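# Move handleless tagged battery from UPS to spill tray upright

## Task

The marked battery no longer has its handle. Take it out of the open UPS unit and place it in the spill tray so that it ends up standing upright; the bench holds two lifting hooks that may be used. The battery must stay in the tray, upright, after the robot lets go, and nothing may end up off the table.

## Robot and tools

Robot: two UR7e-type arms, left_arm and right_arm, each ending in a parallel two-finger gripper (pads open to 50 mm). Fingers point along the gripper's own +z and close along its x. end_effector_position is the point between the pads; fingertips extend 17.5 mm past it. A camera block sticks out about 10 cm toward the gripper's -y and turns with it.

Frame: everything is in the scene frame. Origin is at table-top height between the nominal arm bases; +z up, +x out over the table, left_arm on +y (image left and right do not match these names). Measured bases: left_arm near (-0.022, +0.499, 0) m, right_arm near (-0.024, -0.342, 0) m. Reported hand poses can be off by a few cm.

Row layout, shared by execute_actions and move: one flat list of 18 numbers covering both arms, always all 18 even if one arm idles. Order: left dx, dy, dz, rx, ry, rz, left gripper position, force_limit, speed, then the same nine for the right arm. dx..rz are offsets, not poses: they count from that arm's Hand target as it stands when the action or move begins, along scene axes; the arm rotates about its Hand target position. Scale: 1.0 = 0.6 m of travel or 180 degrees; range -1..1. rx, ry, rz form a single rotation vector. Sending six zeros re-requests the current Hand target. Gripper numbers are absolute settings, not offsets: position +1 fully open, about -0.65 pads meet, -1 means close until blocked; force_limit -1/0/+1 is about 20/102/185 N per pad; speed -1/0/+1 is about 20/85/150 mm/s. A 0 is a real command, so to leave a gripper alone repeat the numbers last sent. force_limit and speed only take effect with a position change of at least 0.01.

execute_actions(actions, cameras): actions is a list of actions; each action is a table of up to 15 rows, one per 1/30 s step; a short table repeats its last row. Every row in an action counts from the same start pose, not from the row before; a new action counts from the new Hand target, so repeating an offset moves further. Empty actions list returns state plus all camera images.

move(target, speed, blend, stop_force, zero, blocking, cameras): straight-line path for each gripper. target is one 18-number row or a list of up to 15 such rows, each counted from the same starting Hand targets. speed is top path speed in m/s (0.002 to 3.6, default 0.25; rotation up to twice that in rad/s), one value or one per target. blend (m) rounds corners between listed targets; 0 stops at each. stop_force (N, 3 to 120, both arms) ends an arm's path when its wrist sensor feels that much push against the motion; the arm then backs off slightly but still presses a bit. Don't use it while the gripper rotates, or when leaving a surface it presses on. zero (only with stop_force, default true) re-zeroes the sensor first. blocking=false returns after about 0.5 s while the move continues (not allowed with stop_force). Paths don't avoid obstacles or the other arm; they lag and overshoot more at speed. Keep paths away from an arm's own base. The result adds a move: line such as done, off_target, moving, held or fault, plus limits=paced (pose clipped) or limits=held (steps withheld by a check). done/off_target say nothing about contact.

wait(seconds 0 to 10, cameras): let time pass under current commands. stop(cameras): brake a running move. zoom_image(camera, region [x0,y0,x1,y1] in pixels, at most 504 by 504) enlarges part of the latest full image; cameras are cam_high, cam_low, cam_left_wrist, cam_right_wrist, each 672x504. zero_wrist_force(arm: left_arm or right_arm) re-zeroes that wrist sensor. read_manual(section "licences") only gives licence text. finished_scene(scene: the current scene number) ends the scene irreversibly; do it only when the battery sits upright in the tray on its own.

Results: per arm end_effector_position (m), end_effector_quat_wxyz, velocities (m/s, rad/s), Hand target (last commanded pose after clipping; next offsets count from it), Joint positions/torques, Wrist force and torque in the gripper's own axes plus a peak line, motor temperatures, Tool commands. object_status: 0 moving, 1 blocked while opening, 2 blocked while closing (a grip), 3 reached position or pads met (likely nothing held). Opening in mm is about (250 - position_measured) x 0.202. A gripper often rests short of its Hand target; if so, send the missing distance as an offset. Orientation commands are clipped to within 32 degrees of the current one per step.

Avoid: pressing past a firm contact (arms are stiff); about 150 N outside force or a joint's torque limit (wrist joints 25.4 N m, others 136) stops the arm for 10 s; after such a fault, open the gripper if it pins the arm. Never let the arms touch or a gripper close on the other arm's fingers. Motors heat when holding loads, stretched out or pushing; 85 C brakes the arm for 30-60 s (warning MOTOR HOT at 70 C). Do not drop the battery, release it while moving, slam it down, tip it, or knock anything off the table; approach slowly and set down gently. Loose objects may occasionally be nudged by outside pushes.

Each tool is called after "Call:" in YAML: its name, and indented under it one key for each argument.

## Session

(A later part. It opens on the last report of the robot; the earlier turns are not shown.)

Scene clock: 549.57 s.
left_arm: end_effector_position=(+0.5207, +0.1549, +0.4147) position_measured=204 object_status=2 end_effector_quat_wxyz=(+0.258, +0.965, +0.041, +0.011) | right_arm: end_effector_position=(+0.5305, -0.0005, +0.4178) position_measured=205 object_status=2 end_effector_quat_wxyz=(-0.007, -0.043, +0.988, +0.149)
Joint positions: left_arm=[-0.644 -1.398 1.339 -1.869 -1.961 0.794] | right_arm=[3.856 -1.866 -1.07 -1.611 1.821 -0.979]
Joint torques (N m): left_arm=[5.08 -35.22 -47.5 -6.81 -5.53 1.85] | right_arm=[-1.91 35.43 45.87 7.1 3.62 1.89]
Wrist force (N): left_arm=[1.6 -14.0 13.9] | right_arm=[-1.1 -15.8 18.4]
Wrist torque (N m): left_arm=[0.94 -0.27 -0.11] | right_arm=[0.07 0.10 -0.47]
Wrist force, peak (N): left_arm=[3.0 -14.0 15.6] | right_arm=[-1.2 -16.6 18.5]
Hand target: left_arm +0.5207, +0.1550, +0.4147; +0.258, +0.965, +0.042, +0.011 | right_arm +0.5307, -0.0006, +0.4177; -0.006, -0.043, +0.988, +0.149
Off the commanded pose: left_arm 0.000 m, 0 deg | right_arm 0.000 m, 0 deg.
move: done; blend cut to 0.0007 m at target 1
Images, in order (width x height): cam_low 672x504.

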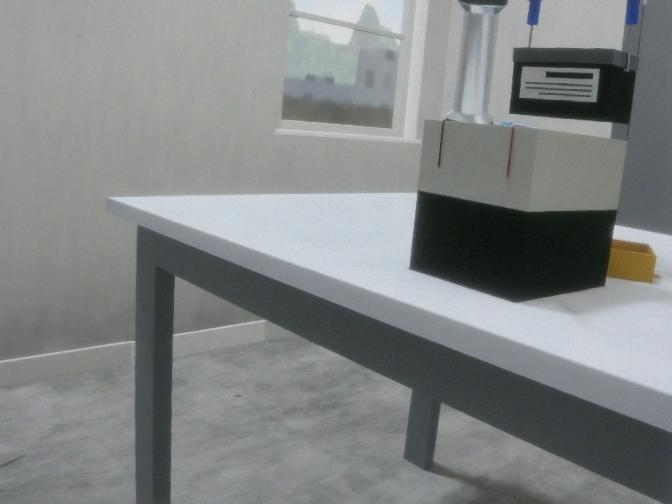

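Call:
move:
  target:
    - [-0.0896, 0.0032, 0, 0, 0, 0.0408, -1, 0, -0.8, -0.0570, 0.0082, 0, 0, 0, 0.0408, -1, 0, -0.8]
  speed: [0.06]

Call:
move:
  target:
    - [-0.0892, 0.0012, 0, 0, 0, 0.0408, -1, 0, -0.8, -0.0575, 0.0102, 0, 0, 0, 0.0408, -1, 0, -0.8]
  speed: [0.06]
  cameras: ["all"]

Scene clock: 553.97 s.
left_arm: end_effector_position=(+0.4669, +0.1569, +0.4147) position_measured=204 object_status=2 end_effector_quat_wxyz=(+0.257, +0.960, +0.103, +0.028) | right_arm: end_effector_position=(+0.4963, +0.0044, +0.4177) position_measured=205 object_status=2 end_effector_quat_wxyz=(-0.016, -0.106, +0.983, +0.148)
Joint positions: left_arm=[-0.727 -1.55 1.523 -1.973 -1.879 0.586] | right_arm=[3.89 -1.815 -1.13 -1.627 1.835 -1.075]
Joint torques (N m): left_arm=[5.4 -27.93 -48.69 -7.82 -4.92 1.52] | right_arm=[-6.83 33.18 44.5 8.16 3.8 2.35]
Wrist force (N): left_arm=[1.8 -15.8 14.6] | right_arm=[-1.1 -17.8 17.3]
Wrist torque (N m): left_arm=[0.98 -0.28 -0.09] | right_arm=[0.08 0.08 -0.48]
Wrist force, peak (N): left_arm=[1.8 -15.8 14.6] | right_arm=[-0.9 -17.8 17.9]
Hand target: left_arm +0.4670, +0.1569, +0.4147; +0.257, +0.960, +0.103, +0.028 | right_arm +0.4965, +0.0043, +0.4177; -0.016, -0.106, +0.983, +0.148
Off the commanded pose: left_arm 0.000 m, 0 deg | right_arm 0.000 m, 0 deg.
move: done

Scene clock: 555.43 s.
left_arm: end_effector_position=(+0.4134, +0.1576, +0.4147) position_measured=204 object_status=2 end_effector_quat_wxyz=(+0.255, +0.952, +0.165, +0.044) | right_arm: end_effector_position=(+0.4618, +0.0105, +0.4177) position_measured=205 object_status=2 end_effector_quat_wxyz=(-0.026, -0.169, +0.974, +0.146)
Joint positions: left_arm=[-0.837 -1.691 1.67 -2.035 -1.774 0.366] | right_arm=[3.93 -1.769 -1.181 -1.646 1.846 -1.166]
Joint torques (N m): left_arm=[4.69 -21.1 -49.03 -8.32 -3.27 1] | right_arm=[-9.23 30.37 45.55 9.31 3.78 2.22]
Wrist force (N): left_arm=[1.5 -16.0 13.6] | right_arm=[-1.1 -18.7 18.0]
Wrist torque (N m): left_arm=[0.94 -0.27 -0.10] | right_arm=[0.03 0.09 -0.48]
Wrist force, peak (N): left_arm=[1.8 -17.0 13.2] | right_arm=[-1.1 -19.3 18.2]
Hand target: left_arm +0.4135, +0.1576, +0.4147; +0.255, +0.952, +0.165, +0.044 | right_arm +0.4620, +0.0105, +0.4177; -0.025, -0.169, +0.974, +0.146
Off the commanded pose: left_arm 0.000 m, 0 deg | right_arm 0.000 m, 0 deg.
move: done
camera_calibration:
cam_left_wrist: T_world_to_cam=[[0.945272, 0.325512, -0.0224145, -0.421035], [0.22858, -0.611633, 0.757401, -0.294278], [0.232833, -0.721073, -0.652565, 0.415886], [0, 0, 0, 1]] pos_world=[0.368426, 0.256946, 0.484842]
cam_right_wrist: T_world_to_cam=[[-0.934767, -0.35525, 0.00286838, 0.44114], [-0.277633, 0.735523, 0.618002, -0.121666], [-0.221655, 0.576892, -0.786171, 0.560963], [0, 0, 0, 1]] pos_world=[0.502925, -0.0774111, 0.514938]

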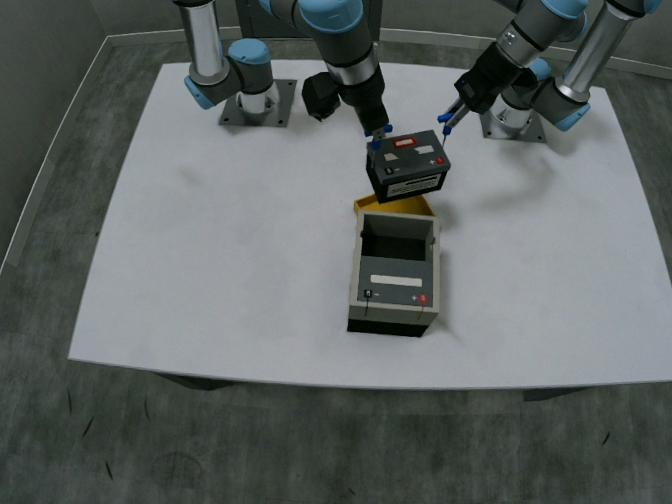

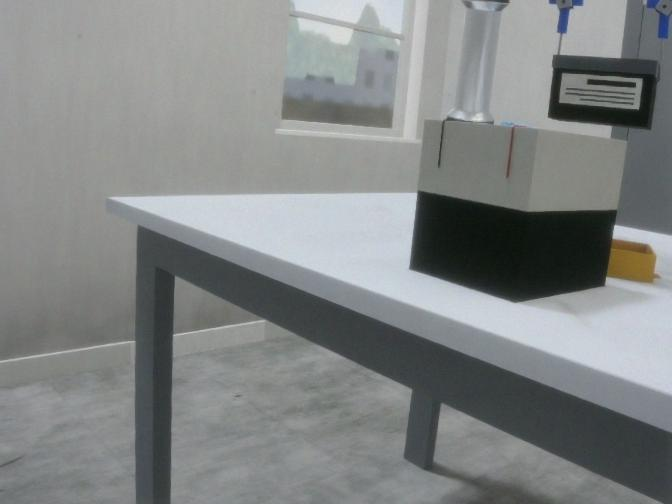

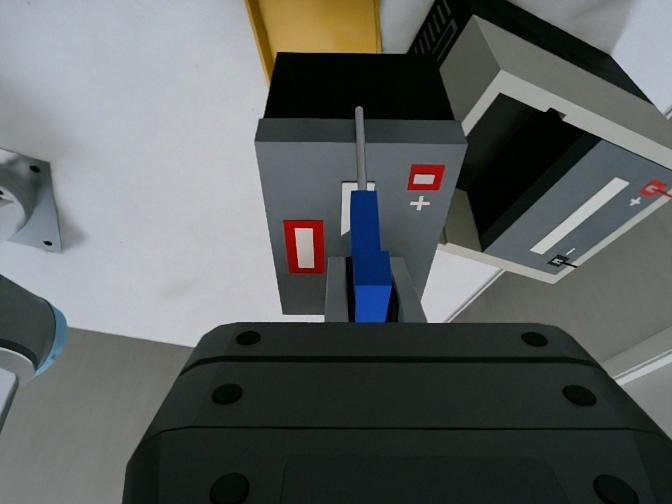

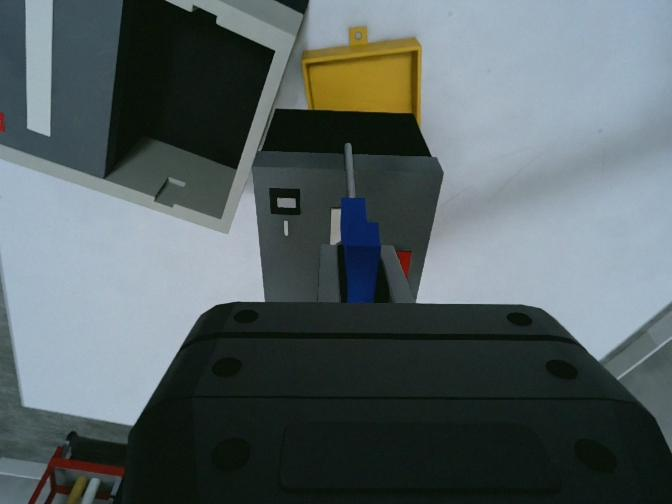

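Call:
move:
  target:
    - [-0.0885, -0.0008, 0, 0, 0, 0.0408, -1, 0, -0.8, -0.0582, 0.0122, 0, 0, 0, 0.0408, -1, 0, -0.8]
    - [-0.0885, -0.0008, -0.2, 0, 0, 0.0408, -1, 0, -0.8, -0.0582, 0.0122, -0.2, 0, 0, 0.0408, -1, 0, -0.8]
  speed: [0.06, 0.06]
  blend: [0.01, 0]
  cameras: ["all"]

Scene clock: 564.30 s.
left_arm: end_effector_position=(+0.3603, +0.1571, +0.2946) position_measured=204 object_status=2 end_effector_quat_wxyz=(+0.251, +0.939, +0.225, +0.060) | right_arm: end_effector_position=(+0.4271, +0.0178, +0.2976) position_measured=205 object_status=2 end_effector_quat_wxyz=(-0.035, -0.231, +0.962, +0.145)
Joint positions: left_arm=[-0.98 -1.788 2.066 -2.367 -1.643 0.126] | right_arm=[3.976 -1.717 -1.545 -1.358 1.855 -1.25]
Joint torques (N m): left_arm=[5.85 -36.12 -49.28 -8.32 -1.32 0.8] | right_arm=[-9.61 46.41 44.96 3.97 3.04 2.19]
Wrist force (N): left_arm=[1.6 -14.8 14.0] | right_arm=[-1.2 -17.2 18.7]
Wrist torque (N m): left_arm=[0.82 -0.26 0.01] | right_arm=[0.11 0.08 -0.47]
Wrist force, peak (N): left_arm=[1.5 -15.5 15.4] | right_arm=[-1.0 -17.4 20.3]
Hand target: left_arm +0.3604, +0.1571, +0.2947; +0.251, +0.939, +0.225, +0.060 | right_arm +0.4271, +0.0178, +0.2977; -0.035, -0.231, +0.962, +0.145
Off the commanded pose: left_arm 0.000 m, 0 deg | right_arm 0.000 m, 0 deg.
move: done
camera_calibration:
cam_left_wrist: T_world_to_cam=[[0.895845, 0.443798, -0.0224593, -0.374276], [0.305107, -0.577567, 0.757183, -0.224275], [0.323065, -0.685171, -0.652817, 0.311465], [0, 0, 0, 1]] pos_world=[0.303098, 0.249976, 0.364741]
cam_right_wrist: T_world_to_cam=[[-0.881834, -0.471551, 0.0028735, 0.391071], [-0.369195, 0.694187, 0.617899, -0.0224792], [-0.293366, 0.543824, -0.786252, 0.485814], [0, 0, 0, 1]] pos_world=[0.479081, -0.0641825, 0.394738]

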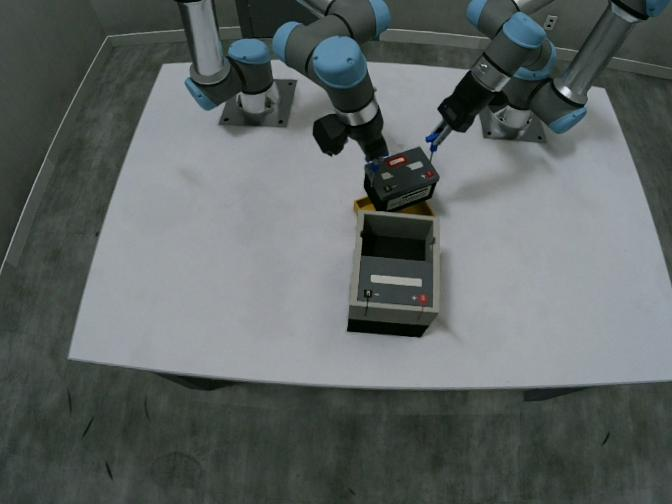

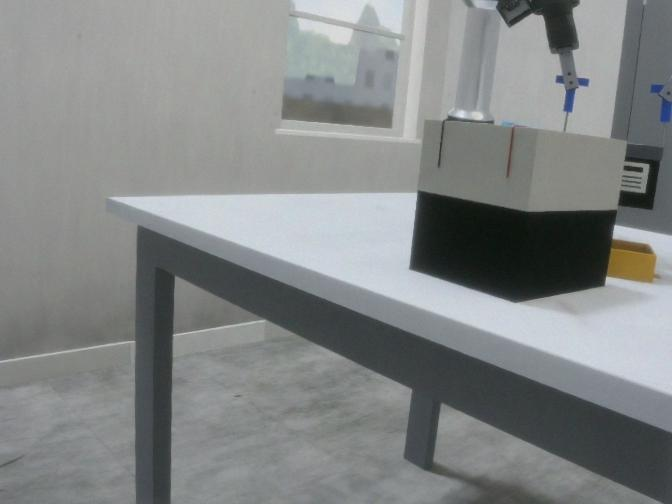

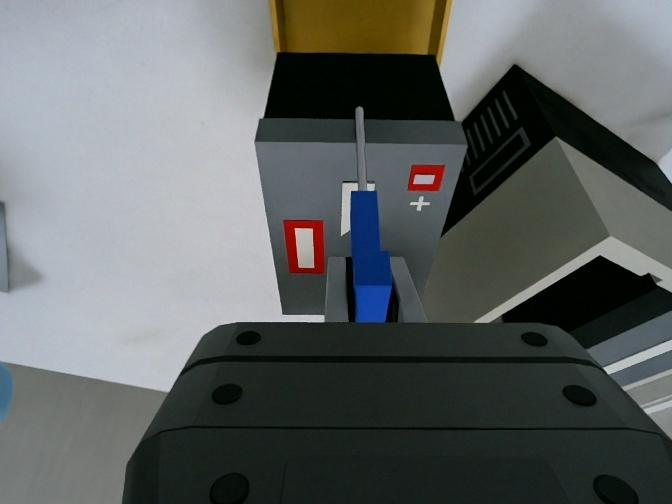

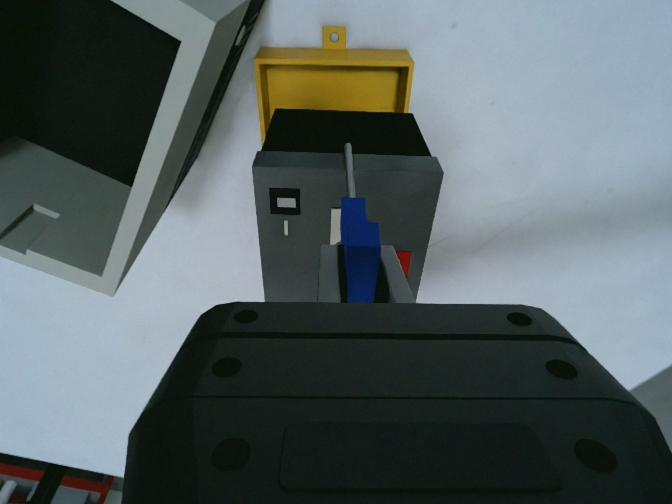

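Call:
move:
  target:
    - [0.008, 0.004, 0, 0, 0, 0, -1, 0, -0.8, 0.008, 0.004, 0, 0, 0, 0, -1, 0, -0.8]
    - [0.008, 0.004, -0.125, 0, 0, 0, -1, 0, -0.8, 0.008, 0.004, -0.125, 0, 0, 0, -1, 0, -0.8]
  speed: [0.04, 0.06]
  blend: [0.002, 0]
  cameras: ["all"]

Scene clock: 573.23 s.
left_arm: end_effector_position=(+0.3651, +0.1596, +0.2196) position_measured=204 object_status=2 end_effector_quat_wxyz=(+0.251, +0.939, +0.225, +0.060) | right_arm: end_effector_position=(+0.4319, +0.0202, +0.2226) position_measured=205 object_status=2 end_effector_quat_wxyz=(-0.035, -0.231, +0.962, +0.145)
Joint positions: left_arm=[-0.965 -1.702 2.205 -2.591 -1.65 0.138] | right_arm=[3.973 -1.767 -1.681 -1.173 1.855 -1.253]
Joint torques (N m): left_arm=[-7.6 -37.85 -46.45 -7.92 0.25 -1.82] | right_arm=[17.98 53.2 44.09 3.86 5.64 2.07]
Wrist force (N): left_arm=[1.5 -14.0 13.8] | right_arm=[-1.3 -16.0 18.9]
Wrist torque (N m): left_arm=[0.76 -0.29 0.05] | right_arm=[0.09 0.10 -0.46]
Wrist force, peak (N): left_arm=[1.6 -14.9 15.7] | right_arm=[-0.9 -16.6 20.8]
Hand target: left_arm +0.3652, +0.1595, +0.2197; +0.251, +0.939, +0.225, +0.060 | right_arm +0.4319, +0.0202, +0.2227; -0.035, -0.231, +0.962, +0.145
Off the commanded pose: left_arm 0.000 m, 0 deg | right_arm 0.000 m, 0 deg.
move: done
camera_calibration:
cam_left_wrist: T_world_to_cam=[[0.895845, 0.443798, -0.0224593, -0.381236], [0.305107, -0.577567, 0.757183, -0.167534], [0.323065, -0.685171, -0.652817, 0.262629], [0, 0, 0, 1]] pos_world=[0.307798, 0.252376, 0.289741]
cam_right_wrist: T_world_to_cam=[[-0.881834, -0.471551, 0.0028735, 0.396651], [-0.369195, 0.694187, 0.617899, 0.0239693], [-0.293366, 0.543824, -0.786252, 0.426948], [0, 0, 0, 1]] pos_world=[0.483881, -0.0617825, 0.319738]

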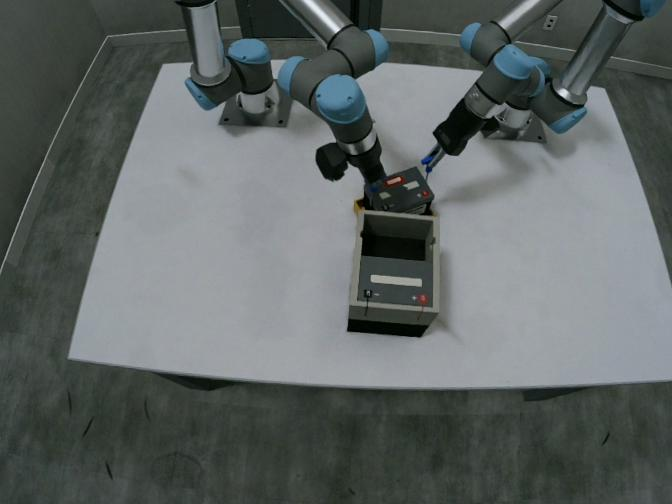

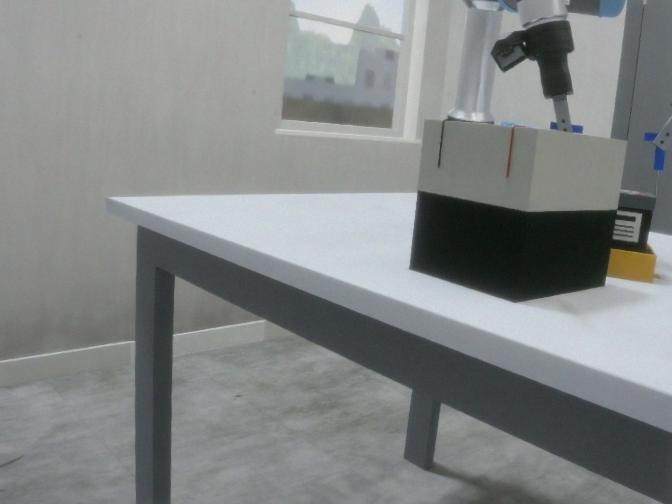

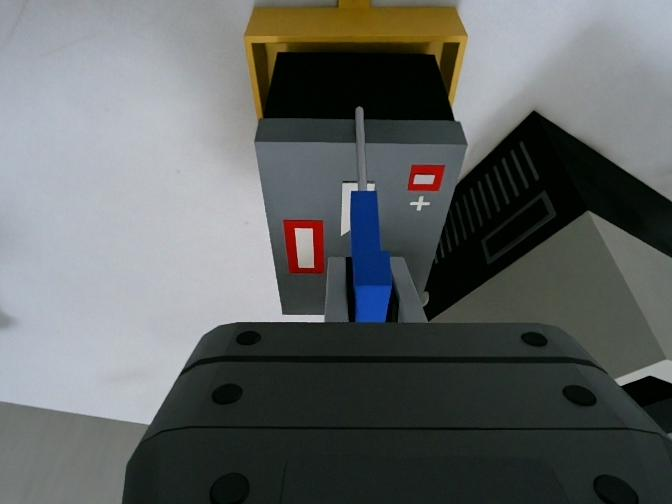

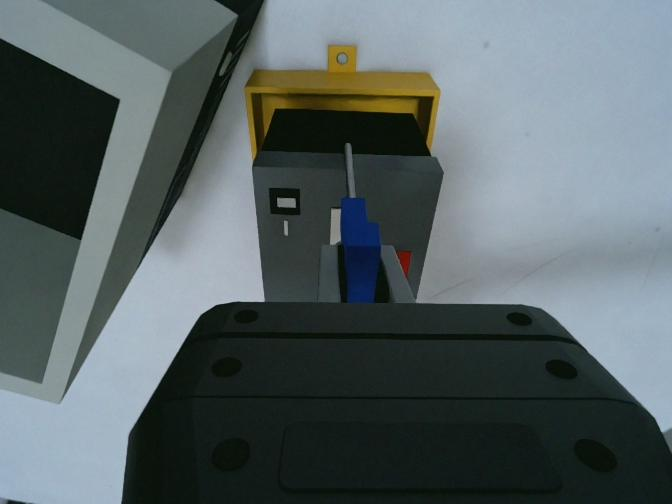

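Call:
move:
  target:
    - [0, 0, -0.1, 0, 0, 0, -1, 0, -0.8, 0, 0, -0.1, 0, 0, 0, -1, 0, -0.8]
  speed: 0.02
  stop_force: 12
  cameras: ["all"]

Scene clock: 579.40 s.
left_arm: end_effector_position=(+0.3652, +0.1595, +0.1892) position_measured=204 object_status=2 end_effector_quat_wxyz=(+0.251, +0.939, +0.225, +0.060) | right_arm: end_effector_position=(+0.4319, +0.0202, +0.1928) position_measured=205 object_status=2 end_effector_quat_wxyz=(-0.035, -0.231, +0.962, +0.145)
Joint positions: left_arm=[-0.965 -1.654 2.255 -2.689 -1.65 0.138] | right_arm=[3.973 -1.79 -1.733 -1.098 1.855 -1.253]
Joint torques (N m): left_arm=[5.33 -32.57 -37.13 -8.51 -1.4 -1.2] | right_arm=[12.62 48.63 38.8 6.49 3.18 0.59]
Wrist force (N): left_arm=[1.2 -6.6 1.9] | right_arm=[-1.9 -12.5 10.7]
Wrist torque (N m): left_arm=[0.70 -0.27 0.04] | right_arm=[0.15 0.01 -0.49]
Wrist force, peak (N): left_arm=[1.6 -15.6 14.1] | right_arm=[-0.8 -17.6 19.0]
Hand target: left_arm +0.3652, +0.1595, +0.1892; +0.251, +0.939, +0.225, +0.060 (not the last commanded pose) | right_arm +0.4319, +0.0202, +0.1928; -0.035, -0.231, +0.962, +0.145 (not the last commanded pose)
Off the commanded pose: left_arm 0.029 m, 0 deg | right_arm 0.030 m, 0 deg.
move: contact (left_arm, right_arm)
camera_calibration:
cam_left_wrist: T_world_to_cam=[[0.89582, 0.443852, -0.0224, -0.382029], [0.304972, -0.577293, 0.757446, -0.144643], [0.323263, -0.685367, -0.652513, 0.242662], [0, 0, 0, 1]] pos_world=[0.307898, 0.252376, 0.259342]
cam_right_wrist: T_world_to_cam=[[-0.881856, -0.471511, 0.00273782, 0.396788], [-0.369228, 0.694146, 0.617925, 0.0423886], [-0.293259, 0.54391, -0.786232, 0.403465], [0, 0, 0, 1]] pos_world=[0.483881, -0.0617826, 0.289938]

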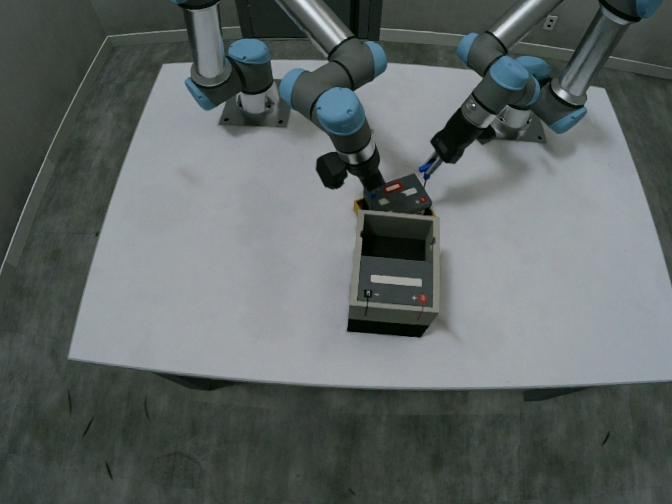

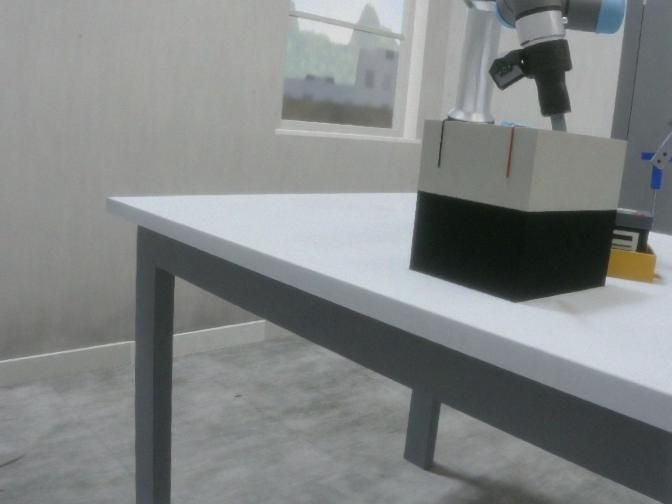

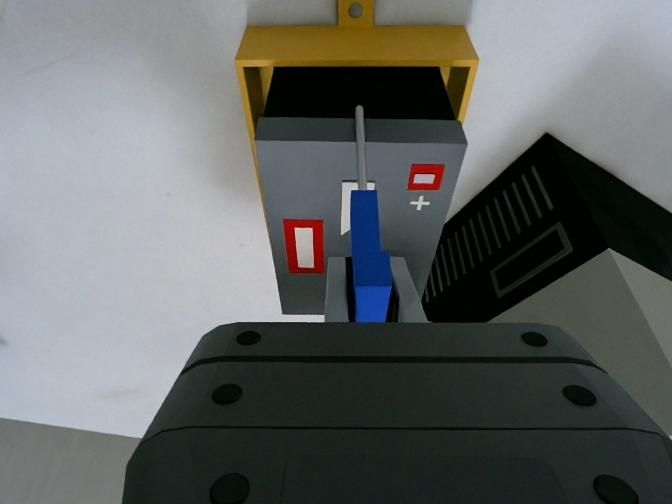

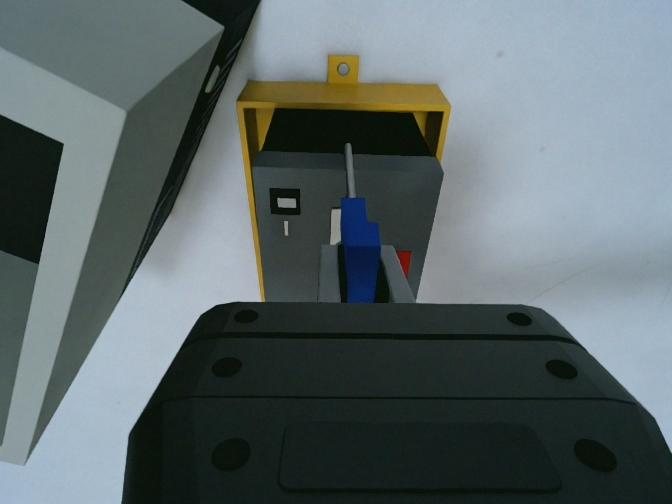

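Call:
move:
  target:
    - [-0.0008, 0.0015, -0.0075, 0, 0, 0, -1, 0, -0.8, 0.0008, -0.0015, -0.0085, 0, 0, 0, -1, 0, -0.8]
    - [-0.0083, 0.0163, -0.0075, 0, 0, 0, -1, 0, -0.8, 0.0083, -0.0163, -0.0085, 0, 0, 0, -1, 0, -0.8]
  speed: [0.015, 0.02]
  cameras: ["cam_left_wrist", "cam_right_wrist"]

Scene clock: 585.23 s.
left_arm: end_effector_position=(+0.3601, +0.1694, +0.1847) position_measured=204 object_status=2 end_effector_quat_wxyz=(+0.251, +0.939, +0.225, +0.060) | right_arm: end_effector_position=(+0.4369, +0.0103, +0.1877) position_measured=205 object_status=2 end_effector_quat_wxyz=(-0.035, -0.231, +0.962, +0.145)
Joint positions: left_arm=[-0.961 -1.672 2.285 -2.7 -1.652 0.142] | right_arm=[3.954 -1.793 -1.742 -1.091 1.857 -1.273]
Joint torques (N m): left_arm=[2.32 -8.34 -28.63 -2.96 -1.01 0.95] | right_arm=[9.35 41.84 16.27 1.76 2.82 1.73]
Wrist force (N): left_arm=[1.6 0.3 1.7] | right_arm=[-1.1 -0.9 3.3]
Wrist torque (N m): left_arm=[0.08 -0.31 -0.11] | right_arm=[-0.13 0.08 -0.47]
Wrist force, peak (N): left_arm=[1.2 -8.8 3.2] | right_arm=[-1.2 -12.5 11.5]
Hand target: left_arm +0.3602, +0.1693, +0.1847; +0.251, +0.939, +0.225, +0.060 | right_arm +0.4368, +0.0104, +0.1877; -0.035, -0.231, +0.962, +0.145
Off the commanded pose: left_arm 0.000 m, 0 deg | right_arm 0.000 m, 0 deg.
move: done
camera_calibration:
cam_left_wrist: T_world_to_cam=[[0.895819, 0.443854, -0.0224005, -0.381956], [0.304998, -0.577345, 0.757396, -0.133945], [0.323241, -0.685322, -0.652571, 0.248169], [0, 0, 0, 1]] pos_world=[0.302798, 0.262276, 0.254842]
cam_right_wrist: T_world_to_cam=[[-0.881856, -0.471511, 0.00273782, 0.396497], [-0.369228, 0.694146, 0.617925, 0.0543276], [-0.293259, 0.54391, -0.786232, 0.406361], [0, 0, 0, 1]] pos_world=[0.488881, -0.0717826, 0.284838]
Images, in order (width x height): cam_left_wrist 672x504, cam_right_wrist 672x504.

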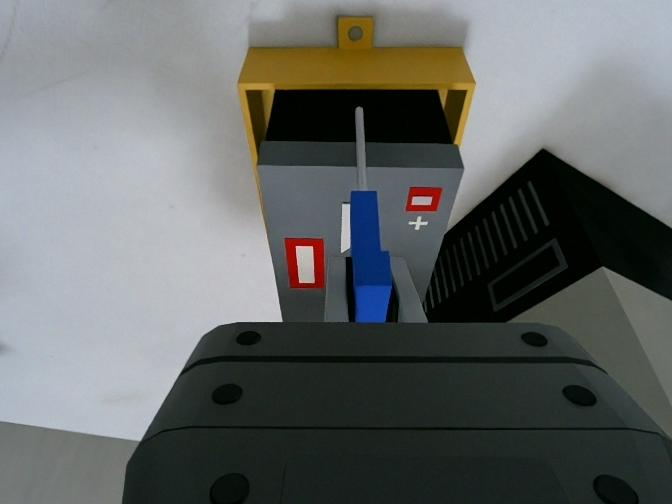

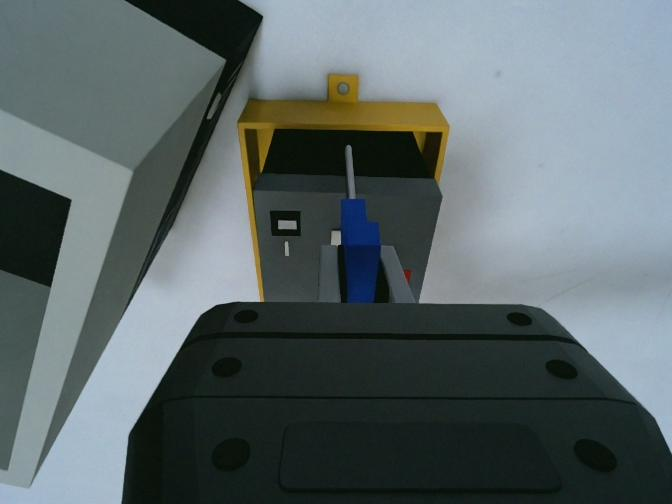

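Call:
move:
  target:
    - [-0.015, 0.03, 0, 0, 0, 0, -1, 0, -0.8, 0.01, -0.03, 0, 0, 0, 0, -1, 0, -0.8]
    - [0.1, 0.25, 0, 0, 0, 0, -1, 0, -0.8, 0.0217, -0.35, 0, 0, 0, 0, -1, 0, -0.8]
    - [0.1, 0.25, -0.105, 0, 0, 0, -1, 0, -0.8, 0.0217, -0.35, -0.105, 0, 0, 0, -1, 0, -0.8]
  speed: [0.1, 0.25, 0.15]
  blend: [0.01, 0.02, 0]
  cameras: ["all"]

Scene clock: 591.07 s.
left_arm: end_effector_position=(+0.4201, +0.3193, +0.1216) position_measured=204 object_status=2 end_effector_quat_wxyz=(+0.251, +0.939, +0.225, +0.060) | right_arm: end_effector_position=(+0.4498, -0.1996, +0.1247) position_measured=205 object_status=2 end_effector_quat_wxyz=(-0.035, -0.231, +0.962, +0.145)
Joint positions: left_arm=[-0.541 -1.558 2.369 -2.831 -1.849 0.519] | right_arm=[3.605 -1.722 -1.979 -1.031 1.869 -1.638]
Joint torques (N m): left_arm=[8.47 -19.78 -28.94 -5.23 -2.01 -1.6] | right_arm=[13.93 36.46 28.39 2.5 -1.12 2.22]
Wrist force (N): left_arm=[1.5 0.4 1.8] | right_arm=[-1.2 -0.8 3.3]
Wrist torque (N m): left_arm=[0.09 -0.29 0.10] | right_arm=[-0.14 0.12 -0.56]
Wrist force, peak (N): left_arm=[1.3 -0.8 3.8] | right_arm=[-1.0 -1.6 5.6]
Hand target: left_arm +0.4202, +0.3193, +0.1217; +0.251, +0.939, +0.225, +0.060 | right_arm +0.4499, -0.1996, +0.1247; -0.035, -0.231, +0.962, +0.145
Off the commanded pose: left_arm 0.000 m, 0 deg | right_arm 0.000 m, 0 deg.
move: done
camera_calibration:
cam_left_wrist: T_world_to_cam=[[0.895863, 0.443758, -0.0225501, -0.503597], [0.305082, -0.577418, 0.757307, -0.0179679], [0.32304, -0.685322, -0.65267, 0.290484], [0, 0, 0, 1]] pos_world=[0.362798, 0.412176, 0.191841]
cam_right_wrist: T_world_to_cam=[[-0.881867, -0.47149, 0.00292777, 0.309179], [-0.369118, 0.694228, 0.617899, 0.243662], [-0.293366, 0.543824, -0.786252, 0.474787], [0, 0, 0, 1]] pos_world=[0.501881, -0.281583, 0.221838]

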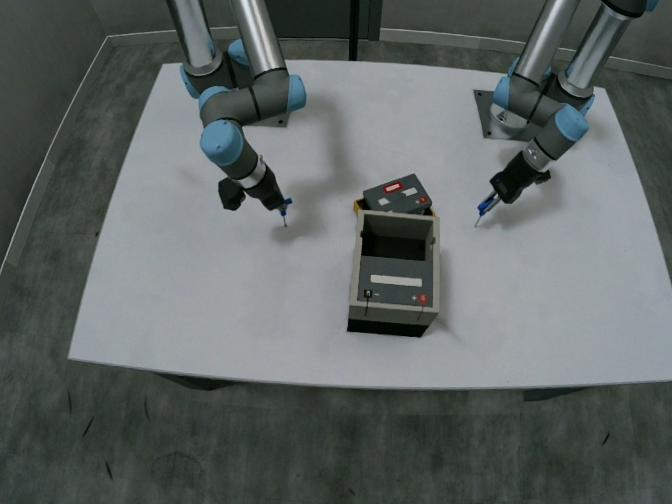

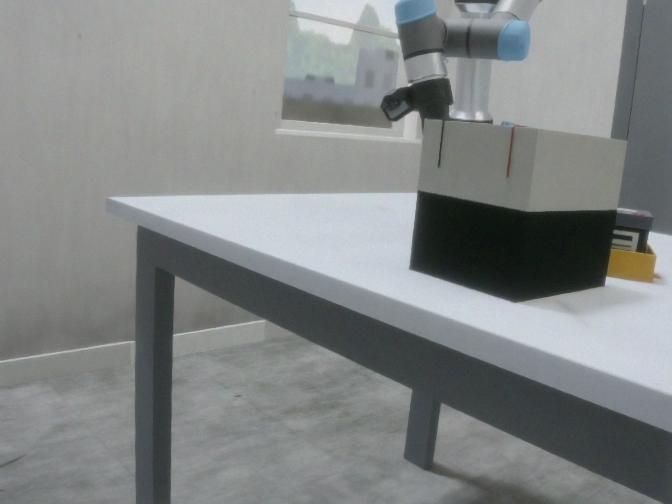

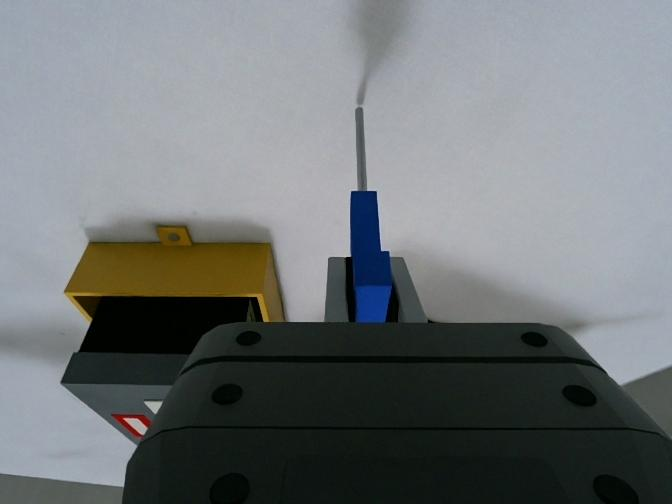

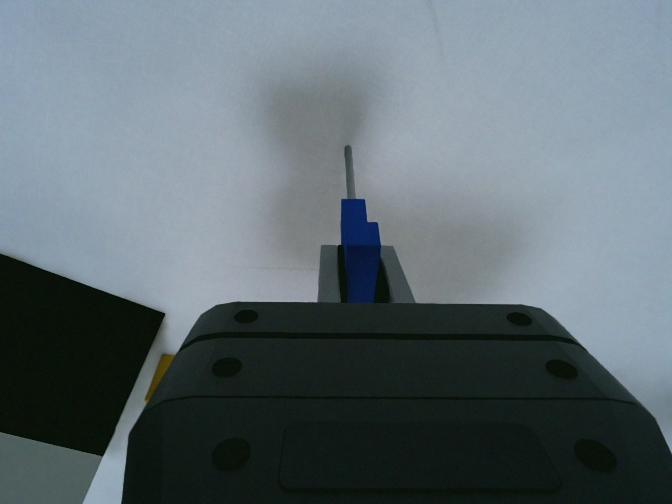

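Call:
zoom_image:
  camera: "cam_high"
  region: [330, 150, 460, 280]

Scaled by 3.877.

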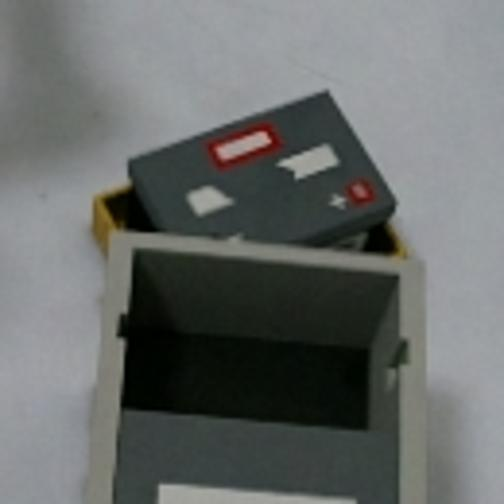

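Call:
finished_scene:
  scene: 1

The scene is finished: the task was done.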